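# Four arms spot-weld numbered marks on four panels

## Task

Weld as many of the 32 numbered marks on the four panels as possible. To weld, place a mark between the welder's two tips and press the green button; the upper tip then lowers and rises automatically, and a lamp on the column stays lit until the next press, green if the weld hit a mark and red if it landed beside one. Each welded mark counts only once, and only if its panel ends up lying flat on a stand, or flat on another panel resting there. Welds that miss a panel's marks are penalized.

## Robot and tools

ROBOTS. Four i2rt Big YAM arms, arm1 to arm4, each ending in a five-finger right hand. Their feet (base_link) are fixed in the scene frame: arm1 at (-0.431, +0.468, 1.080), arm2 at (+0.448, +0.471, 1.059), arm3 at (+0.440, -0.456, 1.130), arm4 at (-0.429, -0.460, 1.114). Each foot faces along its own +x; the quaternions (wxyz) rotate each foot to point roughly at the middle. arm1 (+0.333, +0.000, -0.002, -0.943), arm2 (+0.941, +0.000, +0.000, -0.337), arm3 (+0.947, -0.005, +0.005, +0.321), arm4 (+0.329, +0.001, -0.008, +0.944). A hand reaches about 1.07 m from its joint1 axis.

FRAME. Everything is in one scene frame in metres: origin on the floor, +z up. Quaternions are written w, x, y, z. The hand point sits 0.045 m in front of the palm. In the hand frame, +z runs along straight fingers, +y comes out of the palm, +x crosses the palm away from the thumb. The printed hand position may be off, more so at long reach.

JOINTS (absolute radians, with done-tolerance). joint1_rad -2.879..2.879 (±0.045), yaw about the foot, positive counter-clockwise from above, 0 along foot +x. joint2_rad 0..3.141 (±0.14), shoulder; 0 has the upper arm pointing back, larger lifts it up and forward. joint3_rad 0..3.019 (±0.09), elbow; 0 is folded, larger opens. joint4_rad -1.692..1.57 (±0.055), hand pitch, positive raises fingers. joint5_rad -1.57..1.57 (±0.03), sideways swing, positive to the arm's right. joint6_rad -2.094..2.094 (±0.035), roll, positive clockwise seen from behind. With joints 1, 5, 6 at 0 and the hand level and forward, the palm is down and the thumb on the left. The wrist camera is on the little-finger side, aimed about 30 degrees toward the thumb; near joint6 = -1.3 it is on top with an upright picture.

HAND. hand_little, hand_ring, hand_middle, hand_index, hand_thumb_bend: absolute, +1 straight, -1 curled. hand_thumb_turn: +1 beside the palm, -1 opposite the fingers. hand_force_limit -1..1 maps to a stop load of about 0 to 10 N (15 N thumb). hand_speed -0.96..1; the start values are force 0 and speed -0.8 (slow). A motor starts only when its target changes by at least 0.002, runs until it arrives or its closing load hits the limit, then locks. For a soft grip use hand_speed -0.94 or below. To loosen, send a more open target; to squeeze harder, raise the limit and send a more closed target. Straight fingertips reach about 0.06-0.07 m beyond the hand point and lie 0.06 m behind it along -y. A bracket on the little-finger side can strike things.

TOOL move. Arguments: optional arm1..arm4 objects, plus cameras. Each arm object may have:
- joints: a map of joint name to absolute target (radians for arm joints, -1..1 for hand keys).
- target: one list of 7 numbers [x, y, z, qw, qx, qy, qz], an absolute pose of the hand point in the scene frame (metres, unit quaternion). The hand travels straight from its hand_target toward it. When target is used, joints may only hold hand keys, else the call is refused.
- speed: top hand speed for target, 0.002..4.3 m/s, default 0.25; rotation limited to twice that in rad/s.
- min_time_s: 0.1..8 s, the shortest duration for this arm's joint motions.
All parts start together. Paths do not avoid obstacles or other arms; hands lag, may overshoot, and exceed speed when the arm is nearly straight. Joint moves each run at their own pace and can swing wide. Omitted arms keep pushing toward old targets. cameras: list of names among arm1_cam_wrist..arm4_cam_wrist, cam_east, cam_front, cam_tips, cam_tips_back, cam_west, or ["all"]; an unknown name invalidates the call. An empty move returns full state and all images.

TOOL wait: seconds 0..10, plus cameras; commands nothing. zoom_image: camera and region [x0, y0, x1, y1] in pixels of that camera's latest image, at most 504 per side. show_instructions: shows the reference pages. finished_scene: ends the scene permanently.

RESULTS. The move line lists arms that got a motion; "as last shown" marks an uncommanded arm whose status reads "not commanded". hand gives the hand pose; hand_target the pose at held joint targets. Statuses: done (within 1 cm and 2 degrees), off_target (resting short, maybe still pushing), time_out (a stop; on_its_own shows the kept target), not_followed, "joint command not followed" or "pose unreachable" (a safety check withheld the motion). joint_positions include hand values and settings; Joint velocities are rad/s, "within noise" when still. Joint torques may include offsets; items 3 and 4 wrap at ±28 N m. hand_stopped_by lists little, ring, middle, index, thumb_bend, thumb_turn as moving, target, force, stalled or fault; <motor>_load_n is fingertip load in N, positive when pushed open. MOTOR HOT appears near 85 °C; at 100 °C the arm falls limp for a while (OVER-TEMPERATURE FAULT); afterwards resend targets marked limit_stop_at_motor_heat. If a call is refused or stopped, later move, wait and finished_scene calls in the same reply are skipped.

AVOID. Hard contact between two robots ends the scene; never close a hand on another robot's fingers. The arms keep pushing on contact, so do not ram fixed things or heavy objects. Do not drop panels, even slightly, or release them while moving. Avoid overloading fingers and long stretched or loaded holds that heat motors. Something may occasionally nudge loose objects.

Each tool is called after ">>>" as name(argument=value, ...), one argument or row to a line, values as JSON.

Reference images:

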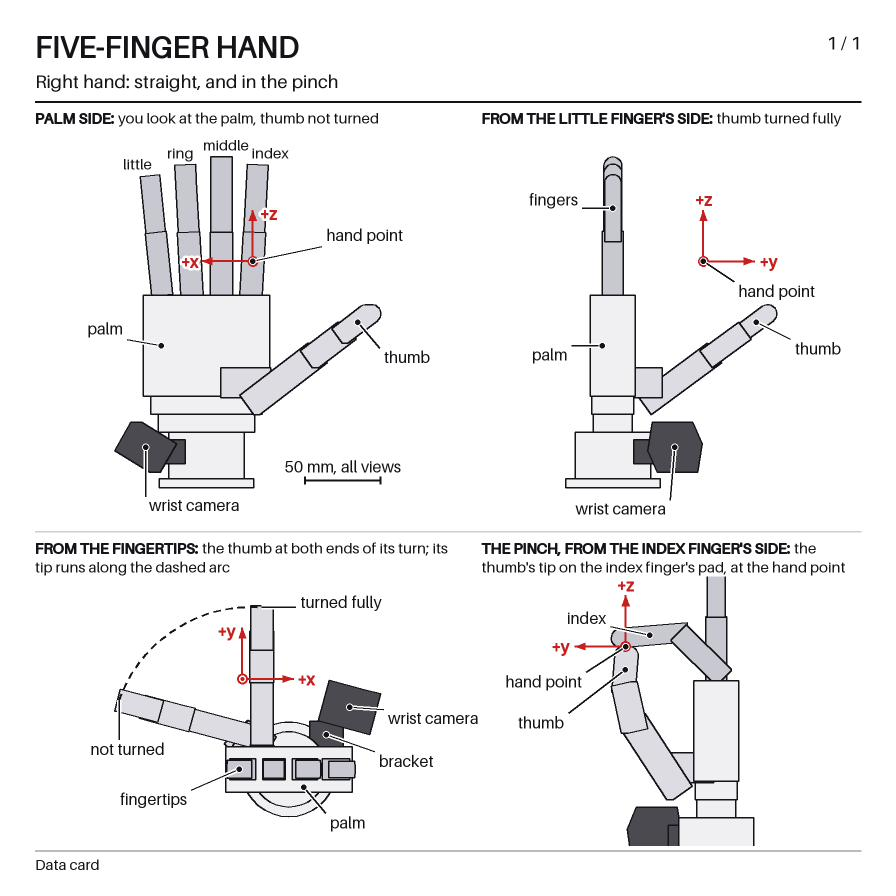

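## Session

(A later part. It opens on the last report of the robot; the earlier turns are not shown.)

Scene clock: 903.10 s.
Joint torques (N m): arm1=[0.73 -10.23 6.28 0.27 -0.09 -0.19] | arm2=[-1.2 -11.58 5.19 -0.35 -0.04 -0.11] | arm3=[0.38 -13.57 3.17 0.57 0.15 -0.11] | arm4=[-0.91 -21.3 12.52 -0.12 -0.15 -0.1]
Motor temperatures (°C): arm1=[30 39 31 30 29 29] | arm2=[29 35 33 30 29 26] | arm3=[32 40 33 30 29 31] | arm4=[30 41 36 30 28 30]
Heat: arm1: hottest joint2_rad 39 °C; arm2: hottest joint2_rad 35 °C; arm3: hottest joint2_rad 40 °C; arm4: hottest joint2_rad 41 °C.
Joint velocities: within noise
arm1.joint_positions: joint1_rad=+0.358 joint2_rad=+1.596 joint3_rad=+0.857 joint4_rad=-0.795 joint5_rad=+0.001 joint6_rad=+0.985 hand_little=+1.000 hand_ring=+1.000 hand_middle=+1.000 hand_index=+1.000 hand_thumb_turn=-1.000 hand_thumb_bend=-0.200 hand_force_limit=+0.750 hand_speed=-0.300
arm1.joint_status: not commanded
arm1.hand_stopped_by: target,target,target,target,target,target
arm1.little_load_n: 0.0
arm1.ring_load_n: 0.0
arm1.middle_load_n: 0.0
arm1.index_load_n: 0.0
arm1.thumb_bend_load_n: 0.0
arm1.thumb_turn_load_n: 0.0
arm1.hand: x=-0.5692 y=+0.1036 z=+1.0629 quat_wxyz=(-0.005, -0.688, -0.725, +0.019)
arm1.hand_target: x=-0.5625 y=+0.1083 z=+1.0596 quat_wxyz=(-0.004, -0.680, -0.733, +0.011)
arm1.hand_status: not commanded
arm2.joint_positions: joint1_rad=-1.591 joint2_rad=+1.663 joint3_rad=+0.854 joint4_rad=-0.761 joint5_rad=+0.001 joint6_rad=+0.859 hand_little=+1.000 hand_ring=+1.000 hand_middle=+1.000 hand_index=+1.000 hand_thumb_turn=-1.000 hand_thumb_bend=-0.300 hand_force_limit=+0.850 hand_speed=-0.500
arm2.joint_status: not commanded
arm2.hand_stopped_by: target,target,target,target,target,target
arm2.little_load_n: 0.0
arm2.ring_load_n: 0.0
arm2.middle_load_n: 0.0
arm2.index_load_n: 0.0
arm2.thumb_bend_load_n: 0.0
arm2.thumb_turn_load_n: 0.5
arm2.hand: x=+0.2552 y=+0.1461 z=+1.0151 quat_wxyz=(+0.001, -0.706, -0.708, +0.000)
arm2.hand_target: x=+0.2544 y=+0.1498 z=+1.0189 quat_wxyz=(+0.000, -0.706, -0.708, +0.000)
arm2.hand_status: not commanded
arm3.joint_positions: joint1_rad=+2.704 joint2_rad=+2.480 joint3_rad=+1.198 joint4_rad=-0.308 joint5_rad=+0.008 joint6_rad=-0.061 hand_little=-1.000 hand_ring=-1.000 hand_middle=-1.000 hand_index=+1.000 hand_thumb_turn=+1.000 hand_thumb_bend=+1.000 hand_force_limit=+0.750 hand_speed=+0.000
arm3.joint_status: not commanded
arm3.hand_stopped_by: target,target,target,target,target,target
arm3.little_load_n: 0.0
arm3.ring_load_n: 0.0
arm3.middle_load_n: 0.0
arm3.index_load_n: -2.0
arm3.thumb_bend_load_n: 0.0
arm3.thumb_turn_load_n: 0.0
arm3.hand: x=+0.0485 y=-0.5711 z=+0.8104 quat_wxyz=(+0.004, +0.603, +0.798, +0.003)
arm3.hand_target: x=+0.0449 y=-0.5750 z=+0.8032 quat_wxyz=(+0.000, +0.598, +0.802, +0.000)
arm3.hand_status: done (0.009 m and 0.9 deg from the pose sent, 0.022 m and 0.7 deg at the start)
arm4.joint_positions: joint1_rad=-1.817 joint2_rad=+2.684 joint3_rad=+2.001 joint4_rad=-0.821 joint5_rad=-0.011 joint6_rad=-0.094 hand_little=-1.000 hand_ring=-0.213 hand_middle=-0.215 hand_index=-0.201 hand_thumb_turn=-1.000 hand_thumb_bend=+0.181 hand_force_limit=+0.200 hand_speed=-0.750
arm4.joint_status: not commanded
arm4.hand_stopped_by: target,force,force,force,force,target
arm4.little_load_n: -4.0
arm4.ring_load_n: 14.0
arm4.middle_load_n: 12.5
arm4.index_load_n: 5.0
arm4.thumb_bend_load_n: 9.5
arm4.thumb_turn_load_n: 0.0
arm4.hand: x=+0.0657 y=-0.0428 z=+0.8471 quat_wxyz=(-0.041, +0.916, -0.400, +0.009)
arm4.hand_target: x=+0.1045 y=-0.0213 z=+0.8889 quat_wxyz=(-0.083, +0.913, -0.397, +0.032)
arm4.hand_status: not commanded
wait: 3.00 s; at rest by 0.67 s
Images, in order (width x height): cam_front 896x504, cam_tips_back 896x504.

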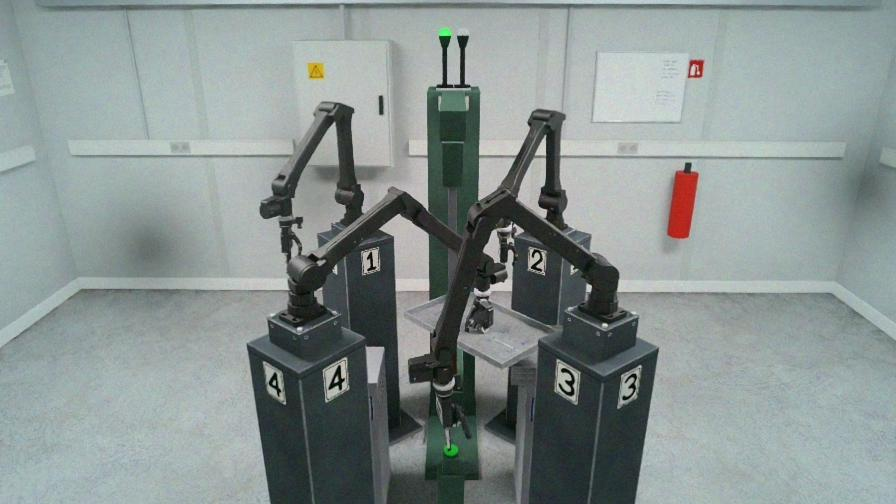

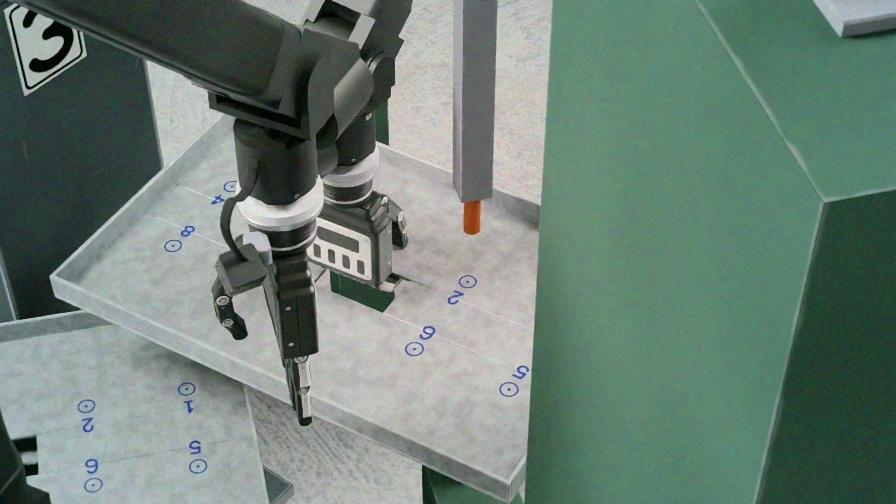

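>>> move(
  arm3={"target": [0.0446, -0.575, 0.832, 0.0, 0.598, 0.8018, 0.0], "speed": 0.15},
  arm4={"target": [0.143, -0.064, 0.896, -0.081, 0.9155, -0.398, 0.0345], "speed": 0.2},
)

>>> move(
  arm4={"target": [0.1795, -0.0965, 0.8865, -0.0792, 0.9155, -0.398, 0.0373], "speed": 0.12},
  cameras=["cam_tips", "cam_tips_back"],
)

>>> zoom_image(
  camera="cam_tips",
  region=[400, 150, 540, 290],
)

>>> zoom_image(
  camera="cam_tips_back",
  region=[400, 210, 540, 350],
)

Scene clock: 905.10 s.
Joint torques (N m): arm1=[0.73 -10.4 6.27 0.23 -0.09 -0.2] | arm2=[-1.03 -11.58 5.24 -0.28 -0.04 -0.11] | arm3=[0.5 -16.26 1.66 -0.64 0.11 -0.07] | arm4=[0.15 -21.77 12.77 -0.23 -0.2 -0.11]
Motor temperatures (°C): arm1=[30 39 31 30 29 29] | arm2=[29 35 33 30 29 26] | arm3=[32 40 33 30 29 31] | arm4=[30 41 37 30 28 30]
Heat: arm1: hottest joint2_rad 39 °C; arm2: hottest joint2_rad 35 °C; arm3: hottest joint2_rad 40 °C; arm4: hottest joint2_rad 41 °C.
move: arm3 done; arm4 off_target
Joint velocities: within noise
arm1, arm2: as last shown
arm2.thumb_turn_load_n: 0.0
arm3.joint_positions: joint1_rad=+2.704 joint2_rad=+2.441 joint3_rad=+1.184 joint4_rad=-0.319 joint5_rad=+0.008 joint6_rad=-0.061 hand_little=-1.000 hand_ring=-1.000 hand_middle=-1.000 hand_index=+1.000 hand_thumb_turn=+1.000 hand_thumb_bend=+1.000 hand_force_limit=+0.750 hand_speed=+0.000
arm3.joint_status: not commanded
arm3.hand_stopped_by: target,target,target,target,target,target
arm3.little_load_n: 0.5
arm3.ring_load_n: 0.0
arm3.middle_load_n: 0.0
arm3.index_load_n: 0.0
arm3.thumb_bend_load_n: 0.0
arm3.thumb_turn_load_n: 0.0
arm3.hand: x=+0.0429 y=-0.5721 z=+0.8255 quat_wxyz=(-0.001, +0.603, +0.798, -0.002)
arm3.hand_target: x=+0.0446 y=-0.5750 z=+0.8319 quat_wxyz=(+0.000, +0.598, +0.802, +0.000)
arm3.hand_status: done (0.007 m and 0.7 deg from the pose sent, 0.022 m and 0.9 deg at the start)
arm4.joint_positions: joint1_rad=-1.912 joint2_rad=+2.684 joint3_rad=+2.019 joint4_rad=-0.844 joint5_rad=-0.017 joint6_rad=-0.168 hand_little=-1.000 hand_ring=-0.213 hand_middle=-0.215 hand_index=-0.201 hand_thumb_turn=-1.000 hand_thumb_bend=+0.181 hand_force_limit=+0.200 hand_speed=-0.750
arm4.joint_status: not commanded
arm4.hand_stopped_by: target,force,force,force,force,target
arm4.little_load_n: -4.0
arm4.ring_load_n: 14.0
arm4.middle_load_n: 13.0
arm4.index_load_n: 5.0
arm4.thumb_bend_load_n: 9.0
arm4.thumb_turn_load_n: 0.0
arm4.hand: x=+0.1056 y=-0.0946 z=+0.8518 quat_wxyz=(-0.039, +0.911, -0.409, +0.008)
arm4.hand_target: x=+0.1403 y=-0.0655 z=+0.8978 quat_wxyz=(-0.081, +0.913, -0.397, +0.035)
arm4.hand_status: off_target (0.065 m and 5.9 deg from the pose sent, 0.094 m and 5.5 deg at the start)
pictures: none

Scene clock: 906.20 s.
Joint torques (N m): arm1=[0.73 -10.29 6.26 0.23 -0.09 -0.2] | arm2=[-1.14 -11.34 5.24 -0.28 -0.03 -0.12] | arm3=[1.38 -15.91 1.62 -0.51 0.11 -0.08] | arm4=[-0.03 -21.83 13.18 -0.14 -0.13 -0.11]
Motor temperatures (°C): arm1=[30 38 31 30 29 29] | arm2=[29 35 33 30 29 26] | arm3=[32 40 33 30 29 31] | arm4=[30 41 37 30 28 30]
Heat: arm1: hottest joint2_rad 38 °C; arm2: hottest joint2_rad 35 °C; arm3: hottest joint2_rad 40 °C; arm4: hottest joint2_rad 41 °C.
move: arm4 off_target
Joint velocities: within noise
arm1, arm2, arm3: as last shown
arm1.little_load_n: 0.5
arm3.little_load_n: 0.0
arm3.ring_load_n: 0.5
arm3.thumb_bend_load_n: -0.5
arm4.joint_positions: joint1_rad=-1.965 joint2_rad=+2.739 joint3_rad=+2.118 joint4_rad=-0.887 joint5_rad=-0.021 joint6_rad=-0.228 hand_little=-1.000 hand_ring=-0.213 hand_middle=-0.215 hand_index=-0.201 hand_thumb_turn=-1.000 hand_thumb_bend=+0.181 hand_force_limit=+0.200 hand_speed=-0.750
arm4.joint_status: not commanded
arm4.hand_stopped_by: target,force,force,force,force,target
arm4.little_load_n: -4.5
arm4.ring_load_n: 14.0
arm4.middle_load_n: 12.5
arm4.index_load_n: 4.0
arm4.thumb_bend_load_n: 9.0
arm4.thumb_turn_load_n: 0.0
arm4.hand: x=+0.1379 y=-0.1188 z=+0.8440 quat_wxyz=(-0.040, +0.913, -0.406, +0.008)
arm4.hand_target: x=+0.1768 y=-0.0980 z=+0.8883 quat_wxyz=(-0.079, +0.913, -0.397, +0.038)
arm4.hand_status: off_target (0.064 m and 5.7 deg from the pose sent, 0.082 m and 5.9 deg at the start)
Images, in order (width x height): cam_tips 896x504, cam_tips_back 896x504.

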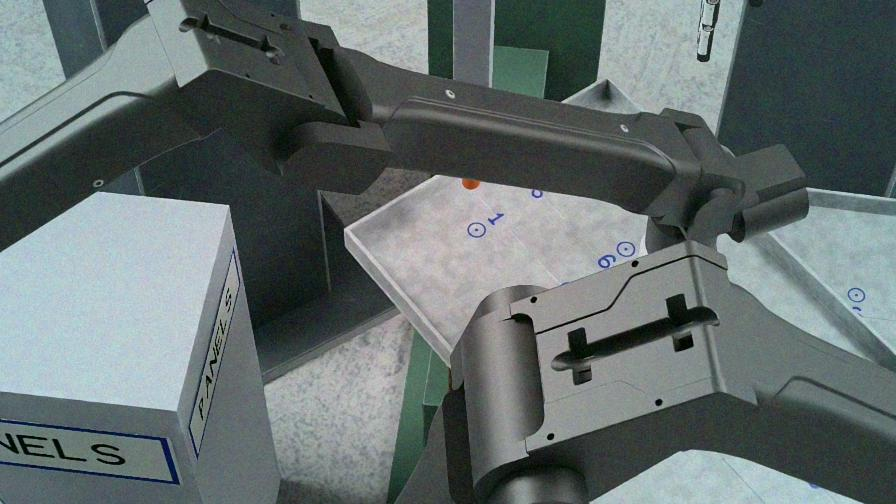

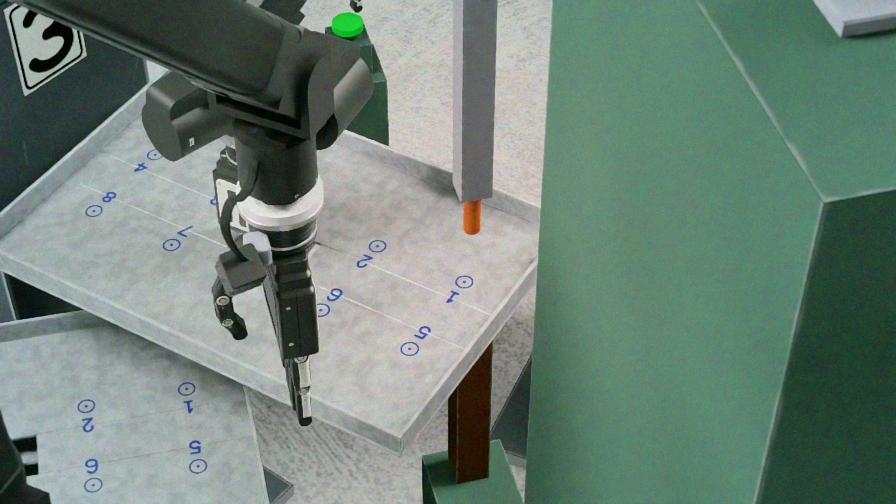

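Scaled by 3.600.

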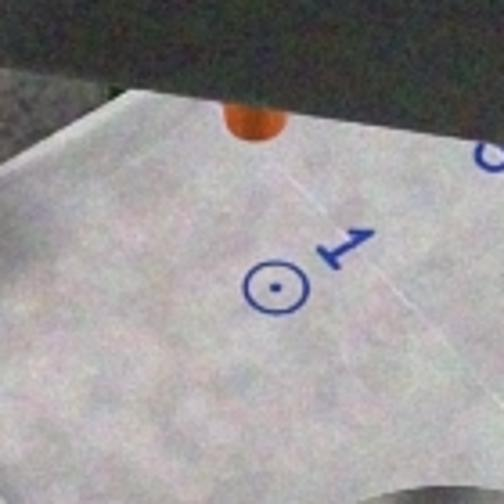

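Scaled by 3.600.

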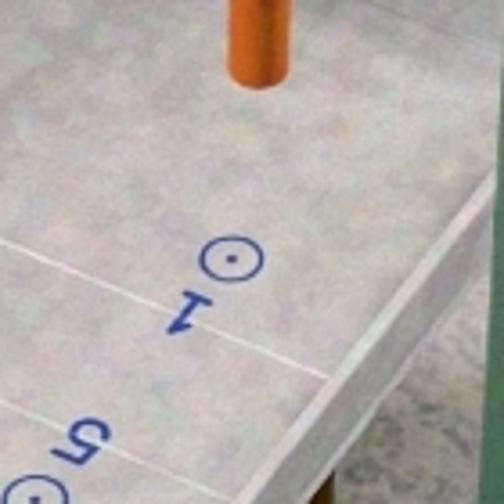

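>>> move(
  arm4={"joints": {"joint1_rad": -1.943, "joint6_rad": -0.256}, "min_time_s": 0.3},
  cameras=["cam_tips", "cam_tips_back"],
)

>>> zoom_image(
  camera="cam_tips",
  region=[400, 150, 540, 290],
)

>>> zoom_image(
  camera="cam_tips_back",
  region=[400, 210, 540, 350],
)

Scene clock: 907.27 s.
Joint torques (N m): arm1=[0.67 -10.34 6.28 0.28 -0.09 -0.2] | arm2=[-1.03 -11.34 5.29 -0.27 -0.05 -0.11] | arm3=[0.09 -14.97 1.72 -0.54 0.08 -0.09] | arm4=[1.08 -21.89 13.16 -0.14 -0.13 -0.12]
Motor temperatures (°C): arm1=[30 38 31 30 29 29] | arm2=[29 35 33 30 29 26] | arm3=[32 40 33 30 29 31] | arm4=[30 41 37 30 28 30]
Heat: arm1: hottest joint2_rad 38 °C; arm2: hottest joint2_rad 35 °C; arm3: hottest joint2_rad 40 °C; arm4: hottest joint2_rad 41 °C.
move: arm4 done
Joint velocities: within noise
arm1, arm2, arm3: as last shown
arm1.little_load_n: 0.0
arm3.ring_load_n: 0.0
arm3.thumb_bend_load_n: 0.0
arm4.joint_positions: joint1_rad=-1.956 joint2_rad=+2.739 joint3_rad=+2.118 joint4_rad=-0.887 joint5_rad=-0.021 joint6_rad=-0.243 hand_little=-1.000 hand_ring=-0.213 hand_middle=-0.215 hand_index=-0.201 hand_thumb_turn=-1.000 hand_thumb_bend=+0.181 hand_force_limit=+0.200 hand_speed=-0.750
arm4.joint_status: all done
arm4.hand_stopped_by: target,force,force,force,force,target
arm4.little_load_n: -4.0
arm4.ring_load_n: 14.5
arm4.middle_load_n: 12.5
arm4.index_load_n: 4.5
arm4.thumb_bend_load_n: 9.5
arm4.thumb_turn_load_n: 0.0
arm4.hand: x=+0.1349 y=-0.1144 z=+0.8440 quat_wxyz=(-0.040, +0.918, -0.395, +0.008)
arm4.hand_target: x=+0.1692 y=-0.0860 z=+0.8884 quat_wxyz=(-0.079, +0.920, -0.381, +0.038)
arm4.hand_status: not commanded
Images, in order (width x height): cam_tips 896x504, cam_tips_back 896x504.

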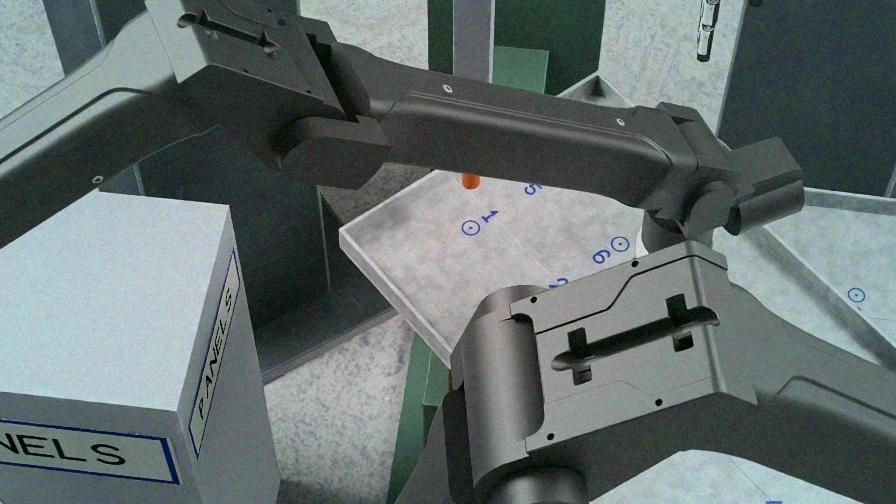

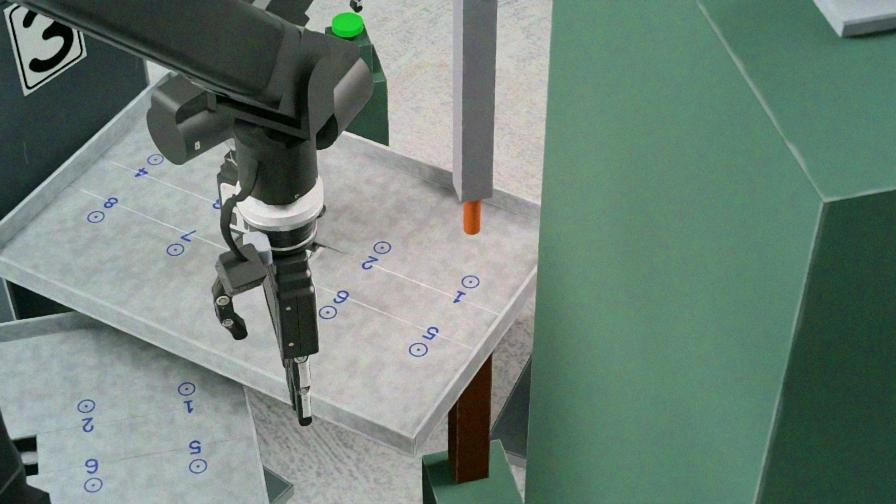

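Scaled by 3.600.

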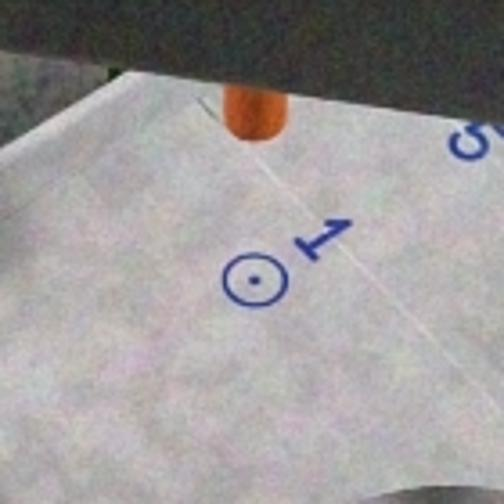

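Scaled by 3.600.

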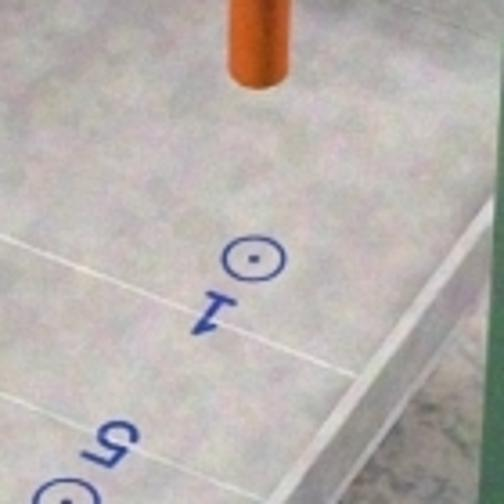

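>>> move(
  arm3={"target": [0.0446, -0.575, 0.803, 0.0, 0.598, 0.8018, 0.0], "speed": 0.12},
)

>>> wait(
  seconds=3.0,
  cameras=["cam_front", "cam_tips_back"],
)

Scene clock: 908.37 s.
Joint torques (N m): arm1=[0.73 -10.29 6.31 0.23 -0.09 -0.2] | arm2=[-1.26 -11.05 5.2 -0.2 -0.04 -0.12] | arm3=[0.91 -13.51 2.91 0.34 0.14 -0.07] | arm4=[1.08 -21.89 13.15 -0.16 -0.13 -0.12]
Motor temperatures (°C): arm1=[30 38 31 30 29 29] | arm2=[29 35 33 30 29 26] | arm3=[32 40 33 30 29 31] | arm4=[30 41 37 30 28 30]
Heat: arm1: hottest joint2_rad 38 °C; arm2: hottest joint2_rad 35 °C; arm3: hottest joint2_rad 40 °C; arm4: hottest joint2_rad 41 °C.
move: arm3 done
Joint velocities: within noise
arm1, arm2, arm4: as last shown
arm3.joint_positions: joint1_rad=+2.704 joint2_rad=+2.480 joint3_rad=+1.198 joint4_rad=-0.308 joint5_rad=+0.008 joint6_rad=-0.062 hand_little=-1.000 hand_ring=-1.000 hand_middle=-1.000 hand_index=+1.000 hand_thumb_turn=+1.000 hand_thumb_bend=+1.000 hand_force_limit=+0.750 hand_speed=+0.000
arm3.joint_status: not commanded
arm3.hand_stopped_by: target,target,target,target,target,target
arm3.little_load_n: 0.0
arm3.ring_load_n: 0.0
arm3.middle_load_n: 0.0
arm3.index_load_n: -2.0
arm3.thumb_bend_load_n: 0.0
arm3.thumb_turn_load_n: 0.0
arm3.hand: x=+0.0483 y=-0.5711 z=+0.8104 quat_wxyz=(+0.004, +0.603, +0.798, +0.003)
arm3.hand_target: x=+0.0447 y=-0.5750 z=+0.8032 quat_wxyz=(+0.000, +0.598, +0.802, +0.000)
arm3.hand_status: done (0.009 m and 0.9 deg from the pose sent, 0.023 m and 0.7 deg at the start)
arm4.index_load_n: 4.0
pictures: none

Scene clock: 911.37 s.
Joint torques (N m): arm1=[0.79 -10.29 6.3 0.24 -0.09 -0.2] | arm2=[-1.08 -11.52 5.27 -0.23 -0.04 -0.13] | arm3=[0.73 -13.57 3.26 0.42 0.09 -0.09] | arm4=[0.85 -22.01 12.7 0.01 -0.15 -0.09]
Motor temperatures (°C): arm1=[30 38 31 30 29 29] | arm2=[29 35 33 30 29 26] | arm3=[32 40 33 30 29 31] | arm4=[30 41 37 30 28 30]
Heat: arm1: hottest joint2_rad 38 °C; arm2: hottest joint2_rad 35 °C; arm3: hottest joint2_rad 40 °C; arm4: hottest joint2_rad 41 °C.
Joint velocities: within noise
arm1.joint_positions: joint1_rad=+0.358 joint2_rad=+1.596 joint3_rad=+0.857 joint4_rad=-0.795 joint5_rad=+0.001 joint6_rad=+0.985 hand_little=+1.000 hand_ring=+1.000 hand_middle=+1.000 hand_index=+1.000 hand_thumb_turn=-1.000 hand_thumb_bend=-0.200 hand_force_limit=+0.750 hand_speed=-0.300
arm1.joint_status: not commanded
arm1.hand_stopped_by: target,target,target,target,target,target
arm1.little_load_n: 0.0
arm1.ring_load_n: 0.0
arm1.middle_load_n: 0.0
arm1.index_load_n: 0.0
arm1.thumb_bend_load_n: 0.0
arm1.thumb_turn_load_n: 0.0
arm1.hand: x=-0.5692 y=+0.1036 z=+1.0629 quat_wxyz=(-0.005, -0.688, -0.725, +0.019)
arm1.hand_target: x=-0.5625 y=+0.1083 z=+1.0596 quat_wxyz=(-0.004, -0.680, -0.733, +0.011)
arm1.hand_status: not commanded
arm2.joint_positions: joint1_rad=-1.591 joint2_rad=+1.663 joint3_rad=+0.854 joint4_rad=-0.761 joint5_rad=+0.001 joint6_rad=+0.859 hand_little=+1.000 hand_ring=+1.000 hand_middle=+1.000 hand_index=+1.000 hand_thumb_turn=-1.000 hand_thumb_bend=-0.300 hand_force_limit=+0.850 hand_speed=-0.500
arm2.joint_status: not commanded
arm2.hand_stopped_by: target,target,target,target,target,target
arm2.little_load_n: 0.0
arm2.ring_load_n: 0.0
arm2.middle_load_n: 0.0
arm2.index_load_n: 0.0
arm2.thumb_bend_load_n: 0.0
arm2.thumb_turn_load_n: 0.0
arm2.hand: x=+0.2552 y=+0.1461 z=+1.0151 quat_wxyz=(+0.001, -0.706, -0.708, +0.000)
arm2.hand_target: x=+0.2544 y=+0.1498 z=+1.0189 quat_wxyz=(+0.000, -0.706, -0.708, +0.000)
arm2.hand_status: not commanded
arm3.joint_positions: joint1_rad=+2.704 joint2_rad=+2.480 joint3_rad=+1.198 joint4_rad=-0.308 joint5_rad=+0.008 joint6_rad=-0.062 hand_little=-1.000 hand_ring=-1.000 hand_middle=-1.000 hand_index=+1.000 hand_thumb_turn=+1.000 hand_thumb_bend=+1.000 hand_force_limit=+0.750 hand_speed=+0.000
arm3.joint_status: not commanded
arm3.hand_stopped_by: target,target,target,target,target,target
arm3.little_load_n: 0.0
arm3.ring_load_n: 0.0
arm3.middle_load_n: 0.0
arm3.index_load_n: -2.0
arm3.thumb_bend_load_n: -0.5
arm3.thumb_turn_load_n: 0.0
arm3.hand: x=+0.0483 y=-0.5711 z=+0.8104 quat_wxyz=(+0.004, +0.603, +0.798, +0.003)
arm3.hand_target: x=+0.0447 y=-0.5750 z=+0.8032 quat_wxyz=(+0.000, +0.598, +0.802, +0.000)
arm3.hand_status: done (0.009 m and 0.9 deg from the pose sent, 0.023 m and 0.7 deg at the start)
arm4.joint_positions: joint1_rad=-1.953 joint2_rad=+2.741 joint3_rad=+2.123 joint4_rad=-0.892 joint5_rad=-0.021 joint6_rad=-0.246 hand_little=-1.000 hand_ring=-0.213 hand_middle=-0.215 hand_index=-0.201 hand_thumb_turn=-1.000 hand_thumb_bend=+0.181 hand_force_limit=+0.200 hand_speed=-0.750
arm4.joint_status: not commanded
arm4.hand_stopped_by: target,force,force,force,force,target
arm4.little_load_n: -4.0
arm4.ring_load_n: 14.0
arm4.middle_load_n: 12.5
arm4.index_load_n: 4.5
arm4.thumb_bend_load_n: 9.5
arm4.thumb_turn_load_n: 0.0
arm4.hand: x=+0.1349 y=-0.1127 z=+0.8449 quat_wxyz=(-0.039, +0.919, -0.392, +0.008)
arm4.hand_target: x=+0.1693 y=-0.0859 z=+0.8886 quat_wxyz=(-0.079, +0.920, -0.381, +0.038)
arm4.hand_status: not commanded
wait: 3.00 s; at rest by 0.63 s
Images, in order (width x height): cam_front 896x504, cam_tips_back 896x504.

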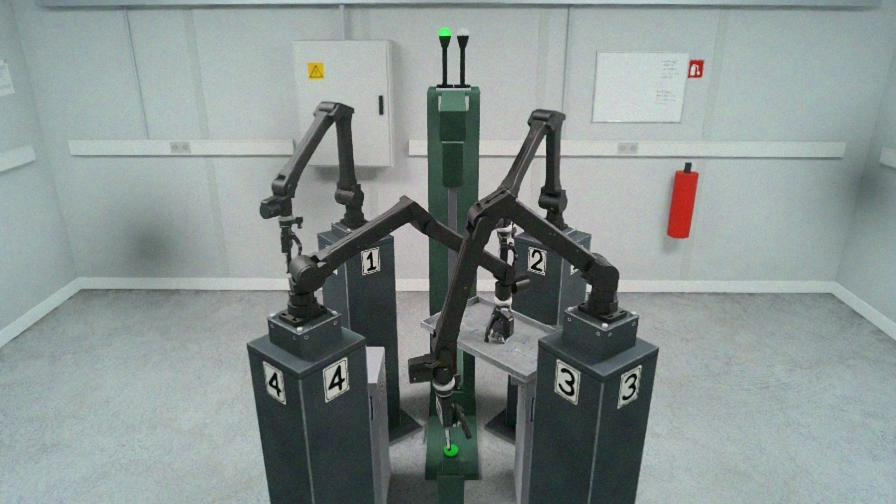

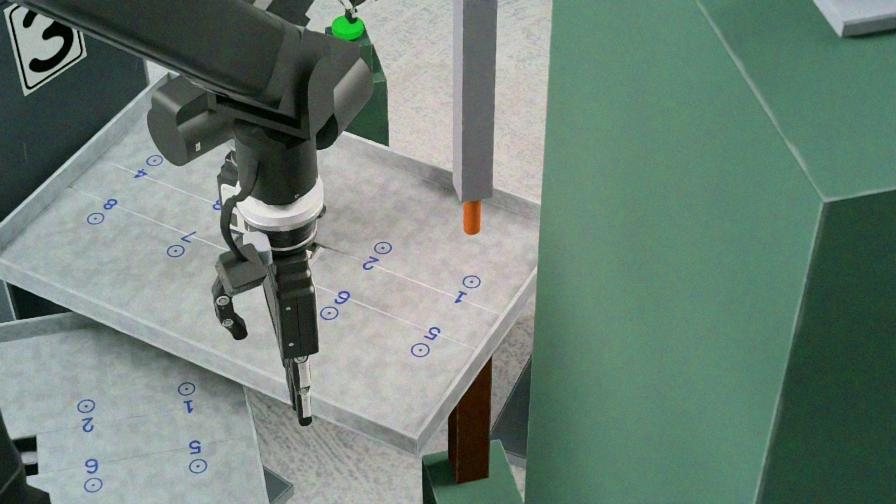

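>>> move(
  arm3={"target": [0.0446, -0.575, 0.832, 0.0, 0.598, 0.8018, 0.0], "speed": 0.15},
  arm4={"target": [0.0809, -0.1919, 0.878, -0.0728, 0.9219, -0.3875, 0.0354], "speed": 0.2},
)

>>> move(
  arm4={"target": [0.0955, -0.1645, 0.872, -0.0728, 0.9219, -0.3875, 0.0354], "speed": 0.1},
  cameras=["cam_tips", "cam_tips_back"],
)

>>> zoom_image(
  camera="cam_tips",
  region=[400, 150, 540, 290],
)

>>> zoom_image(
  camera="cam_tips_back",
  region=[400, 210, 540, 350],
)

Scene clock: 913.60 s.
Joint torques (N m): arm1=[0.73 -10.34 6.27 0.27 -0.1 -0.2] | arm2=[-1.14 -11.4 5.26 -0.24 -0.05 -0.11] | arm3=[0.26 -16.79 1.69 -0.61 0.16 -0.08] | arm4=[-0.38 -20.6 6.23 0.32 0.01 -0.08]
Motor temperatures (°C): arm1=[30 38 31 30 29 29] | arm2=[29 35 33 30 29 26] | arm3=[32 40 33 30 29 31] | arm4=[30 41 37 30 28 30]
Heat: arm1: hottest joint2_rad 38 °C; arm2: hottest joint2_rad 35 °C; arm3: hottest joint2_rad 40 °C; arm4: hottest joint2_rad 41 °C.
move: arm3 done; arm4 off_target
Joint velocities: within noise
arm1, arm2: as last shown
arm3.joint_positions: joint1_rad=+2.704 joint2_rad=+2.443 joint3_rad=+1.184 joint4_rad=-0.319 joint5_rad=+0.008 joint6_rad=-0.062 hand_little=-1.000 hand_ring=-1.000 hand_middle=-1.000 hand_index=+1.000 hand_thumb_turn=+1.000 hand_thumb_bend=+1.000 hand_force_limit=+0.750 hand_speed=+0.000
arm3.joint_status: not commanded
arm3.hand_stopped_by: target,target,target,target,target,target
arm3.little_load_n: 0.0
arm3.ring_load_n: 0.0
arm3.middle_load_n: 0.0
arm3.index_load_n: 0.0
arm3.thumb_bend_load_n: 0.0
arm3.thumb_turn_load_n: 0.0
arm3.hand: x=+0.0442 y=-0.5718 z=+0.8246 quat_wxyz=(+0.000, +0.603, +0.798, -0.001)
arm3.hand_target: x=+0.0446 y=-0.5750 z=+0.8319 quat_wxyz=(+0.000, +0.598, +0.802, +0.000)
arm3.hand_status: done (0.008 m and 0.7 deg from the pose sent, 0.022 m and 0.9 deg at the start)
arm4.joint_positions: joint1_rad=-2.017 joint2_rad=+2.501 joint3_rad=+1.551 joint4_rad=-0.563 joint5_rad=-0.030 joint6_rad=-0.311 hand_little=-1.000 hand_ring=-0.213 hand_middle=-0.215 hand_index=-0.201 hand_thumb_turn=-1.000 hand_thumb_bend=+0.181 hand_force_limit=+0.200 hand_speed=-0.750
arm4.joint_status: not commanded
arm4.hand_stopped_by: target,force,force,force,force,target
arm4.little_load_n: -4.0
arm4.ring_load_n: 14.0
arm4.middle_load_n: 12.5
arm4.index_load_n: 4.0
arm4.thumb_bend_load_n: 9.0
arm4.thumb_turn_load_n: 0.0
arm4.hand: x=+0.0470 y=-0.2051 z=+0.8403 quat_wxyz=(-0.040, +0.919, -0.391, +0.006)
arm4.hand_target: x=+0.0797 y=-0.1923 z=+0.8778 quat_wxyz=(-0.072, +0.919, -0.386, +0.035)
arm4.hand_status: off_target (0.052 m and 5.1 deg from the pose sent, 0.101 m and 5.0 deg at the start)
pictures: none

Scene clock: 914.97 s.
Joint torques (N m): arm1=[0.73 -10.23 6.24 0.25 -0.1 -0.2] | arm2=[-0.91 -11.28 5.23 -0.17 -0.05 -0.13] | arm3=[1.08 -16.5 1.78 -0.65 0.07 -0.04] | arm4=[0.91 -18.84 9.65 -0.17 -0.12 0.16]
Motor temperatures (°C): arm1=[30 38 31 30 29 29] | arm2=[29 35 33 30 29 26] | arm3=[32 40 33 30 29 31] | arm4=[30 41 37 30 28 30]
Heat: arm1: hottest joint2_rad 38 °C; arm2: hottest joint2_rad 35 °C; arm3: hottest joint2_rad 40 °C; arm4: hottest joint2_rad 41 °C.
move: arm4 off_target
Joint velocities: within noise
arm1, arm2, arm3: as last shown
arm1.little_load_n: -0.5
arm3.thumb_bend_load_n: -0.5
arm4.joint_positions: joint1_rad=-2.001 joint2_rad=+2.523 joint3_rad=+1.623 joint4_rad=-0.599 joint5_rad=-0.024 joint6_rad=-0.307 hand_little=-1.000 hand_ring=-0.213 hand_middle=-0.215 hand_index=-0.201 hand_thumb_turn=-1.000 hand_thumb_bend=+0.181 hand_force_limit=+0.200 hand_speed=-0.750
arm4.joint_status: not commanded
arm4.hand_stopped_by: target,force,force,force,force,target
arm4.little_load_n: -4.0
arm4.ring_load_n: 14.0
arm4.middle_load_n: 13.0
arm4.index_load_n: 4.5
arm4.thumb_bend_load_n: 9.0
arm4.thumb_turn_load_n: 0.0
arm4.hand: x=+0.0639 y=-0.1881 z=+0.8439 quat_wxyz=(-0.044, +0.921, -0.386, +0.012)
arm4.hand_target: x=+0.0940 y=-0.1651 z=+0.8731 quat_wxyz=(-0.073, +0.919, -0.386, +0.035)
arm4.hand_status: off_target (0.048 m and 4.2 deg from the pose sent, 0.071 m and 5.1 deg at the start)
Images, in order (width x height): cam_tips 896x504, cam_tips_back 896x504.

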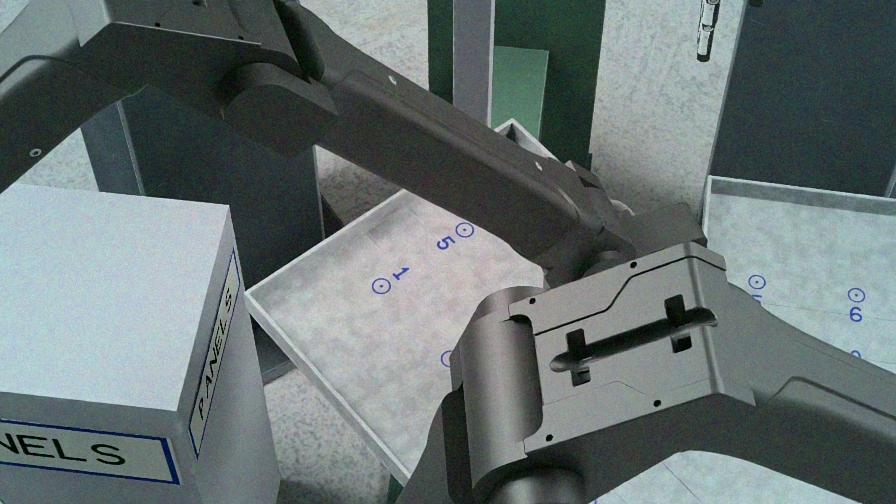

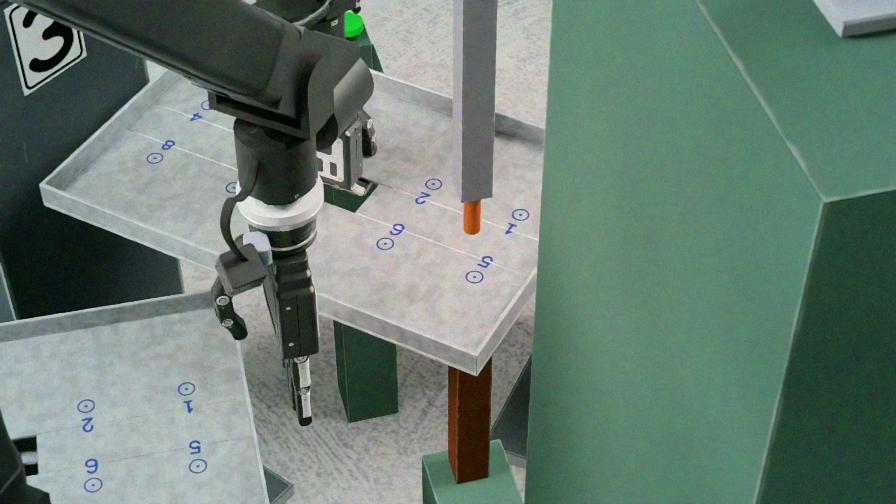

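Scaled by 3.600.

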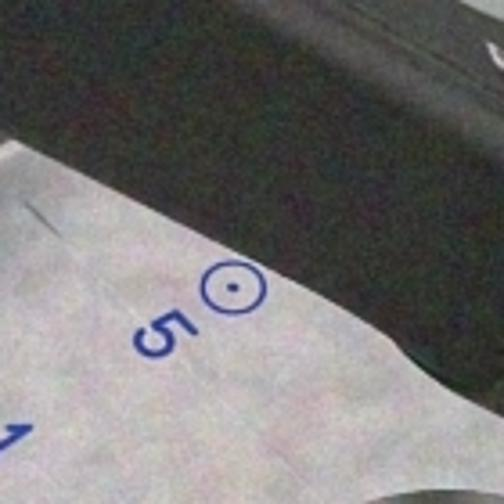

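Scaled by 3.600.

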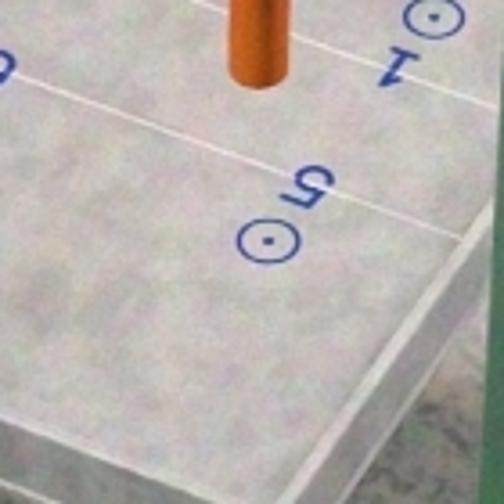

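>>> move(
  arm4={"target": [0.101, -0.16, 0.8718, -0.0728, 0.9219, -0.3875, 0.0354], "speed": 0.1},
  cameras=["cam_tips", "cam_tips_back"],
)

>>> zoom_image(
  camera="cam_tips",
  region=[400, 150, 540, 290],
)

>>> zoom_image(
  camera="cam_tips_back",
  region=[400, 210, 540, 350],
)

Scene clock: 916.17 s.
Joint torques (N m): arm1=[0.79 -10.34 6.26 0.25 -0.09 -0.2] | arm2=[-0.79 -11.58 5.26 -0.21 -0.04 -0.13] | arm3=[0.67 -15.09 1.69 -0.85 0.09 -0.06] | arm4=[1.03 -18.78 10.39 -0.21 -0.12 0.16]
Motor temperatures (°C): arm1=[30 38 31 30 29 29] | arm2=[29 35 33 30 29 26] | arm3=[32 40 33 30 29 31] | arm4=[30 42 37 30 28 30]
Heat: arm1: hottest joint2_rad 38 °C; arm2: hottest joint2_rad 35 °C; arm3: hottest joint2_rad 40 °C; arm4: hottest joint2_rad 42 °C.
move: arm4 off_target
Joint velocities: within noise
arm1, arm2, arm3: as last shown
arm1.little_load_n: 0.0
arm1.middle_load_n: -0.5
arm3.thumb_bend_load_n: 0.0
arm4.joint_positions: joint1_rad=-2.001 joint2_rad=+2.532 joint3_rad=+1.645 joint4_rad=-0.614 joint5_rad=-0.024 joint6_rad=-0.306 hand_little=-1.000 hand_ring=-0.213 hand_middle=-0.215 hand_index=-0.201 hand_thumb_turn=-1.000 hand_thumb_bend=+0.181 hand_force_limit=+0.200 hand_speed=-0.750
arm4.joint_status: not commanded
arm4.hand_stopped_by: target,force,force,force,force,target
arm4.little_load_n: -4.0
arm4.ring_load_n: 14.0
arm4.middle_load_n: 12.5
arm4.index_load_n: 4.5
arm4.thumb_bend_load_n: 9.0
arm4.thumb_turn_load_n: 0.0
arm4.hand: x=+0.0678 y=-0.1861 z=+0.8437 quat_wxyz=(-0.043, +0.921, -0.387, +0.011)
arm4.hand_target: x=+0.0994 y=-0.1607 z=+0.8732 quat_wxyz=(-0.073, +0.919, -0.386, +0.035)
arm4.hand_status: off_target (0.051 m and 4.4 deg from the pose sent, 0.054 m and 4.2 deg at the start)
Images, in order (width x height): cam_tips 896x504, cam_tips_back 896x504.

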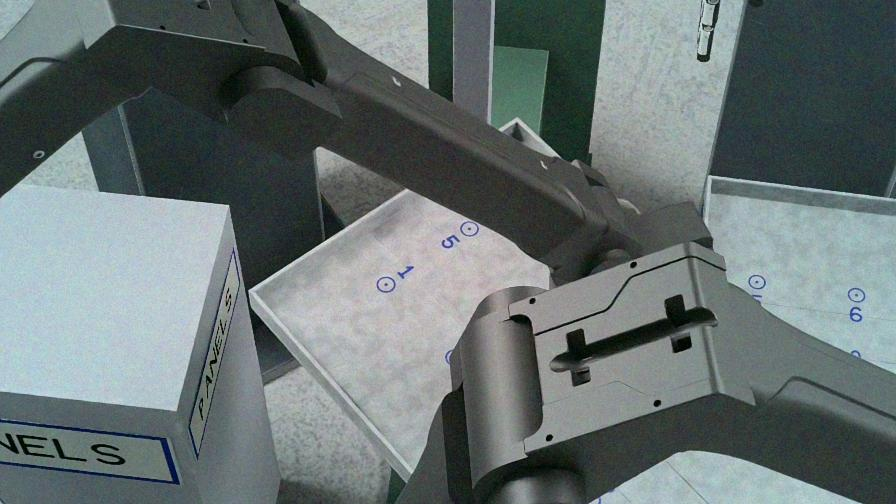

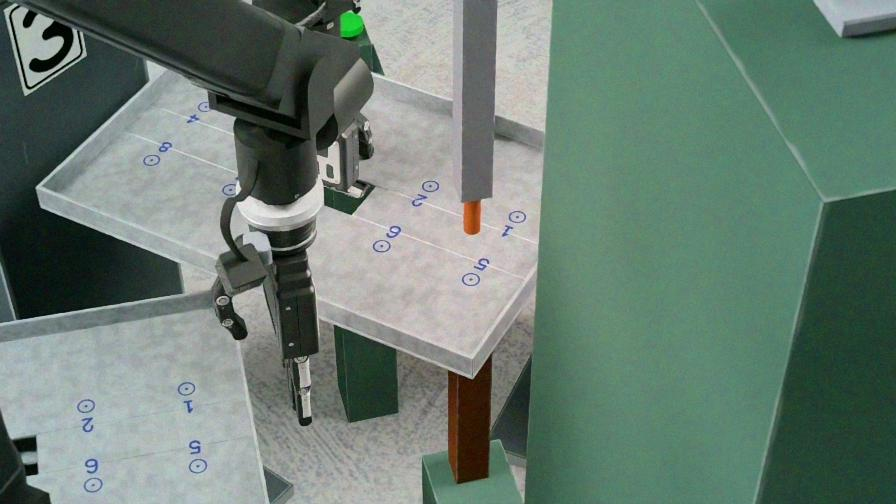

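Scaled by 3.600.

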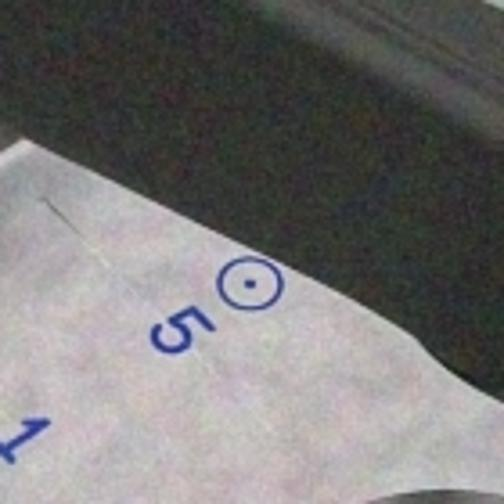

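Scaled by 3.600.

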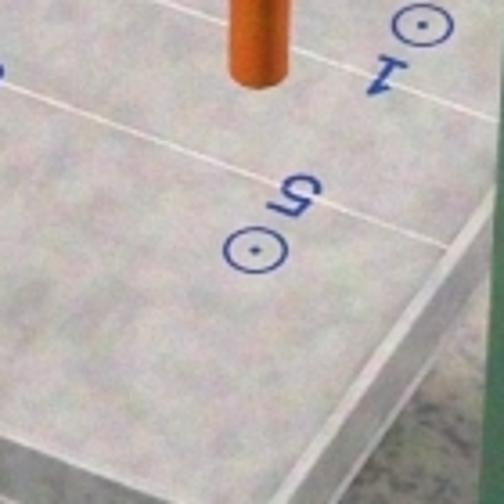

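>>> move(
  arm3={"target": [0.0446, -0.575, 0.803, 0.0, 0.598, 0.8018, 0.0], "speed": 0.12},
)

>>> wait(
  seconds=3.0,
  cameras=["cam_front", "cam_tips_back"],
)

Scene clock: 917.27 s.
Joint torques (N m): arm1=[0.73 -10.29 6.27 0.27 -0.09 -0.2] | arm2=[-1.03 -11.28 5.27 -0.27 -0.05 -0.11] | arm3=[0.62 -13.22 3.14 0.55 0.07 -0.07] | arm4=[1.08 -18.84 10.39 -0.2 -0.11 0.16]
Motor temperatures (°C): arm1=[30 38 31 30 29 29] | arm2=[29 35 33 30 29 26] | arm3=[32 40 33 30 29 31] | arm4=[30 42 37 30 28 30]
Heat: arm1: hottest joint2_rad 38 °C; arm2: hottest joint2_rad 35 °C; arm3: hottest joint2_rad 40 °C; arm4: hottest joint2_rad 42 °C.
move: arm3 done
Joint velocities: within noise
arm1, arm2, arm4: as last shown
arm3.joint_positions: joint1_rad=+2.704 joint2_rad=+2.480 joint3_rad=+1.198 joint4_rad=-0.309 joint5_rad=+0.008 joint6_rad=-0.062 hand_little=-1.000 hand_ring=-1.000 hand_middle=-1.000 hand_index=+1.000 hand_thumb_turn=+1.000 hand_thumb_bend=+1.000 hand_force_limit=+0.750 hand_speed=+0.000
arm3.joint_status: not commanded
arm3.hand_stopped_by: target,target,target,target,target,target
arm3.little_load_n: 0.0
arm3.ring_load_n: 0.0
arm3.middle_load_n: 0.0
arm3.index_load_n: -2.0
arm3.thumb_bend_load_n: 0.0
arm3.thumb_turn_load_n: 0.0
arm3.hand: x=+0.0487 y=-0.5710 z=+0.8105 quat_wxyz=(+0.004, +0.603, +0.798, +0.004)
arm3.hand_target: x=+0.0449 y=-0.5750 z=+0.8031 quat_wxyz=(+0.000, +0.598, +0.802, +0.000)
arm3.hand_status: done (0.009 m and 0.9 deg from the pose sent, 0.022 m and 0.7 deg at the start)
arm4.index_load_n: 5.0
arm4.thumb_turn_load_n: 0.5
pictures: none

Scene clock: 920.27 s.
Joint torques (N m): arm1=[0.73 -10.29 6.31 0.25 -0.09 -0.2] | arm2=[-1.32 -11.05 5.26 -0.27 -0.05 -0.11] | arm3=[0.56 -13.57 3.29 0.53 0.14 -0.06] | arm4=[0.79 -18.9 10.14 -0.1 -0.17 0.14]
Motor temperatures (°C): arm1=[30 38 31 30 29 29] | arm2=[29 35 33 30 29 26] | arm3=[32 40 33 30 29 31] | arm4=[30 42 37 30 28 30]
Heat: arm1: hottest joint2_rad 38 °C; arm2: hottest joint2_rad 35 °C; arm3: hottest joint2_rad 40 °C; arm4: hottest joint2_rad 42 °C.
Joint velocities: within noise
arm1.joint_positions: joint1_rad=+0.358 joint2_rad=+1.596 joint3_rad=+0.857 joint4_rad=-0.795 joint5_rad=+0.001 joint6_rad=+0.985 hand_little=+1.000 hand_ring=+1.000 hand_middle=+1.000 hand_index=+1.000 hand_thumb_turn=-1.000 hand_thumb_bend=-0.200 hand_force_limit=+0.750 hand_speed=-0.300
arm1.joint_status: not commanded
arm1.hand_stopped_by: target,target,target,target,target,target
arm1.little_load_n: 0.0
arm1.ring_load_n: 0.0
arm1.middle_load_n: 0.0
arm1.index_load_n: 0.0
arm1.thumb_bend_load_n: 0.0
arm1.thumb_turn_load_n: 0.0
arm1.hand: x=-0.5692 y=+0.1036 z=+1.0629 quat_wxyz=(-0.005, -0.688, -0.725, +0.019)
arm1.hand_target: x=-0.5625 y=+0.1083 z=+1.0596 quat_wxyz=(-0.004, -0.680, -0.733, +0.011)
arm1.hand_status: not commanded
arm2.joint_positions: joint1_rad=-1.591 joint2_rad=+1.663 joint3_rad=+0.854 joint4_rad=-0.761 joint5_rad=+0.001 joint6_rad=+0.859 hand_little=+1.000 hand_ring=+1.000 hand_middle=+1.000 hand_index=+1.000 hand_thumb_turn=-1.000 hand_thumb_bend=-0.300 hand_force_limit=+0.850 hand_speed=-0.500
arm2.joint_status: not commanded
arm2.hand_stopped_by: target,target,target,target,target,target
arm2.little_load_n: 0.0
arm2.ring_load_n: 0.0
arm2.middle_load_n: 0.0
arm2.index_load_n: 0.0
arm2.thumb_bend_load_n: 0.0
arm2.thumb_turn_load_n: 0.0
arm2.hand: x=+0.2552 y=+0.1461 z=+1.0151 quat_wxyz=(+0.001, -0.706, -0.708, +0.000)
arm2.hand_target: x=+0.2544 y=+0.1498 z=+1.0189 quat_wxyz=(+0.000, -0.706, -0.708, +0.000)
arm2.hand_status: not commanded
arm3.joint_positions: joint1_rad=+2.704 joint2_rad=+2.480 joint3_rad=+1.198 joint4_rad=-0.309 joint5_rad=+0.008 joint6_rad=-0.062 hand_little=-1.000 hand_ring=-1.000 hand_middle=-1.000 hand_index=+1.000 hand_thumb_turn=+1.000 hand_thumb_bend=+1.000 hand_force_limit=+0.750 hand_speed=+0.000
arm3.joint_status: not commanded
arm3.hand_stopped_by: target,target,target,target,target,target
arm3.little_load_n: 0.0
arm3.ring_load_n: 0.0
arm3.middle_load_n: 0.0
arm3.index_load_n: -2.0
arm3.thumb_bend_load_n: 0.0
arm3.thumb_turn_load_n: 0.0
arm3.hand: x=+0.0487 y=-0.5710 z=+0.8105 quat_wxyz=(+0.004, +0.603, +0.798, +0.004)
arm3.hand_target: x=+0.0449 y=-0.5750 z=+0.8031 quat_wxyz=(+0.000, +0.598, +0.802, +0.000)
arm3.hand_status: done (0.009 m and 0.9 deg from the pose sent, 0.022 m and 0.7 deg at the start)
arm4.joint_positions: joint1_rad=-1.999 joint2_rad=+2.534 joint3_rad=+1.647 joint4_rad=-0.617 joint5_rad=-0.023 joint6_rad=-0.304 hand_little=-1.000 hand_ring=-0.213 hand_middle=-0.215 hand_index=-0.201 hand_thumb_turn=-1.000 hand_thumb_bend=+0.181 hand_force_limit=+0.200 hand_speed=-0.750
arm4.joint_status: not commanded
arm4.hand_stopped_by: target,force,force,force,force,target
arm4.little_load_n: -4.0
arm4.ring_load_n: 14.0
arm4.middle_load_n: 12.5
arm4.index_load_n: 4.5
arm4.thumb_bend_load_n: 9.0
arm4.thumb_turn_load_n: 0.0
arm4.hand: x=+0.0670 y=-0.1852 z=+0.8432 quat_wxyz=(-0.041, +0.921, -0.386, +0.011)
arm4.hand_target: x=+0.0991 y=-0.1607 z=+0.8731 quat_wxyz=(-0.073, +0.919, -0.386, +0.035)
arm4.hand_status: not commanded
wait: 3.00 s; at rest by 0.60 s
Images, in order (width x height): cam_front 896x504, cam_tips_back 896x504.

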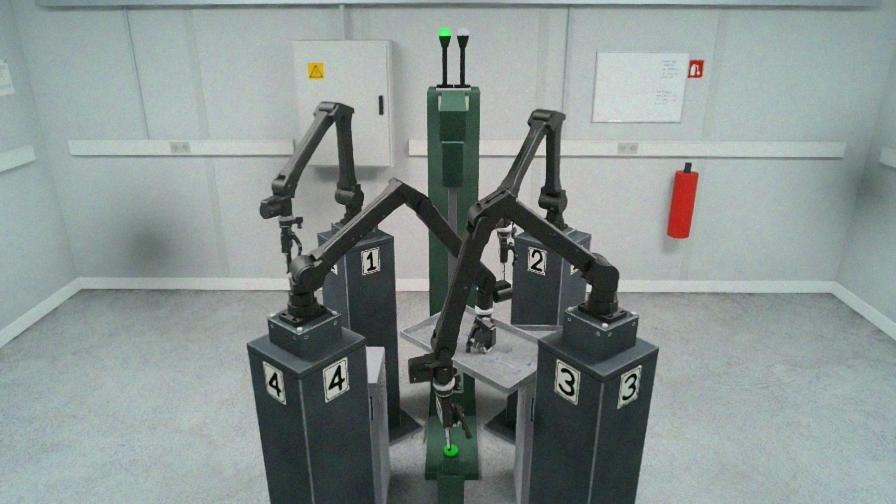

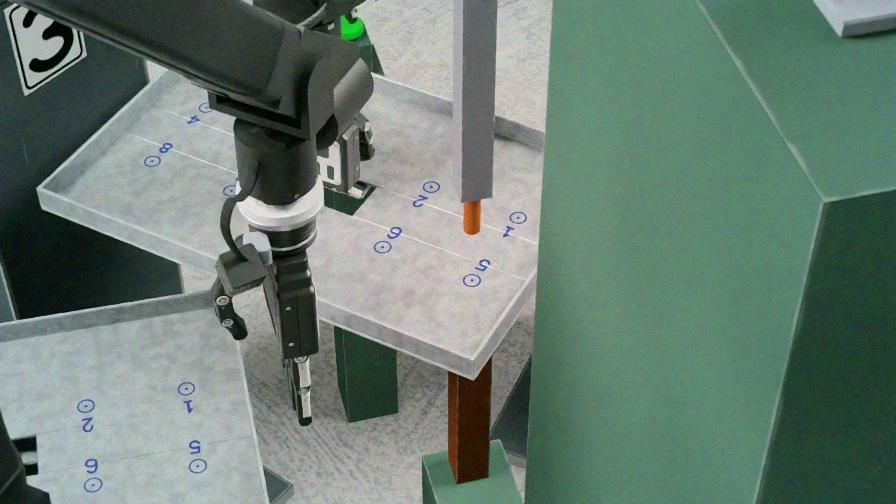

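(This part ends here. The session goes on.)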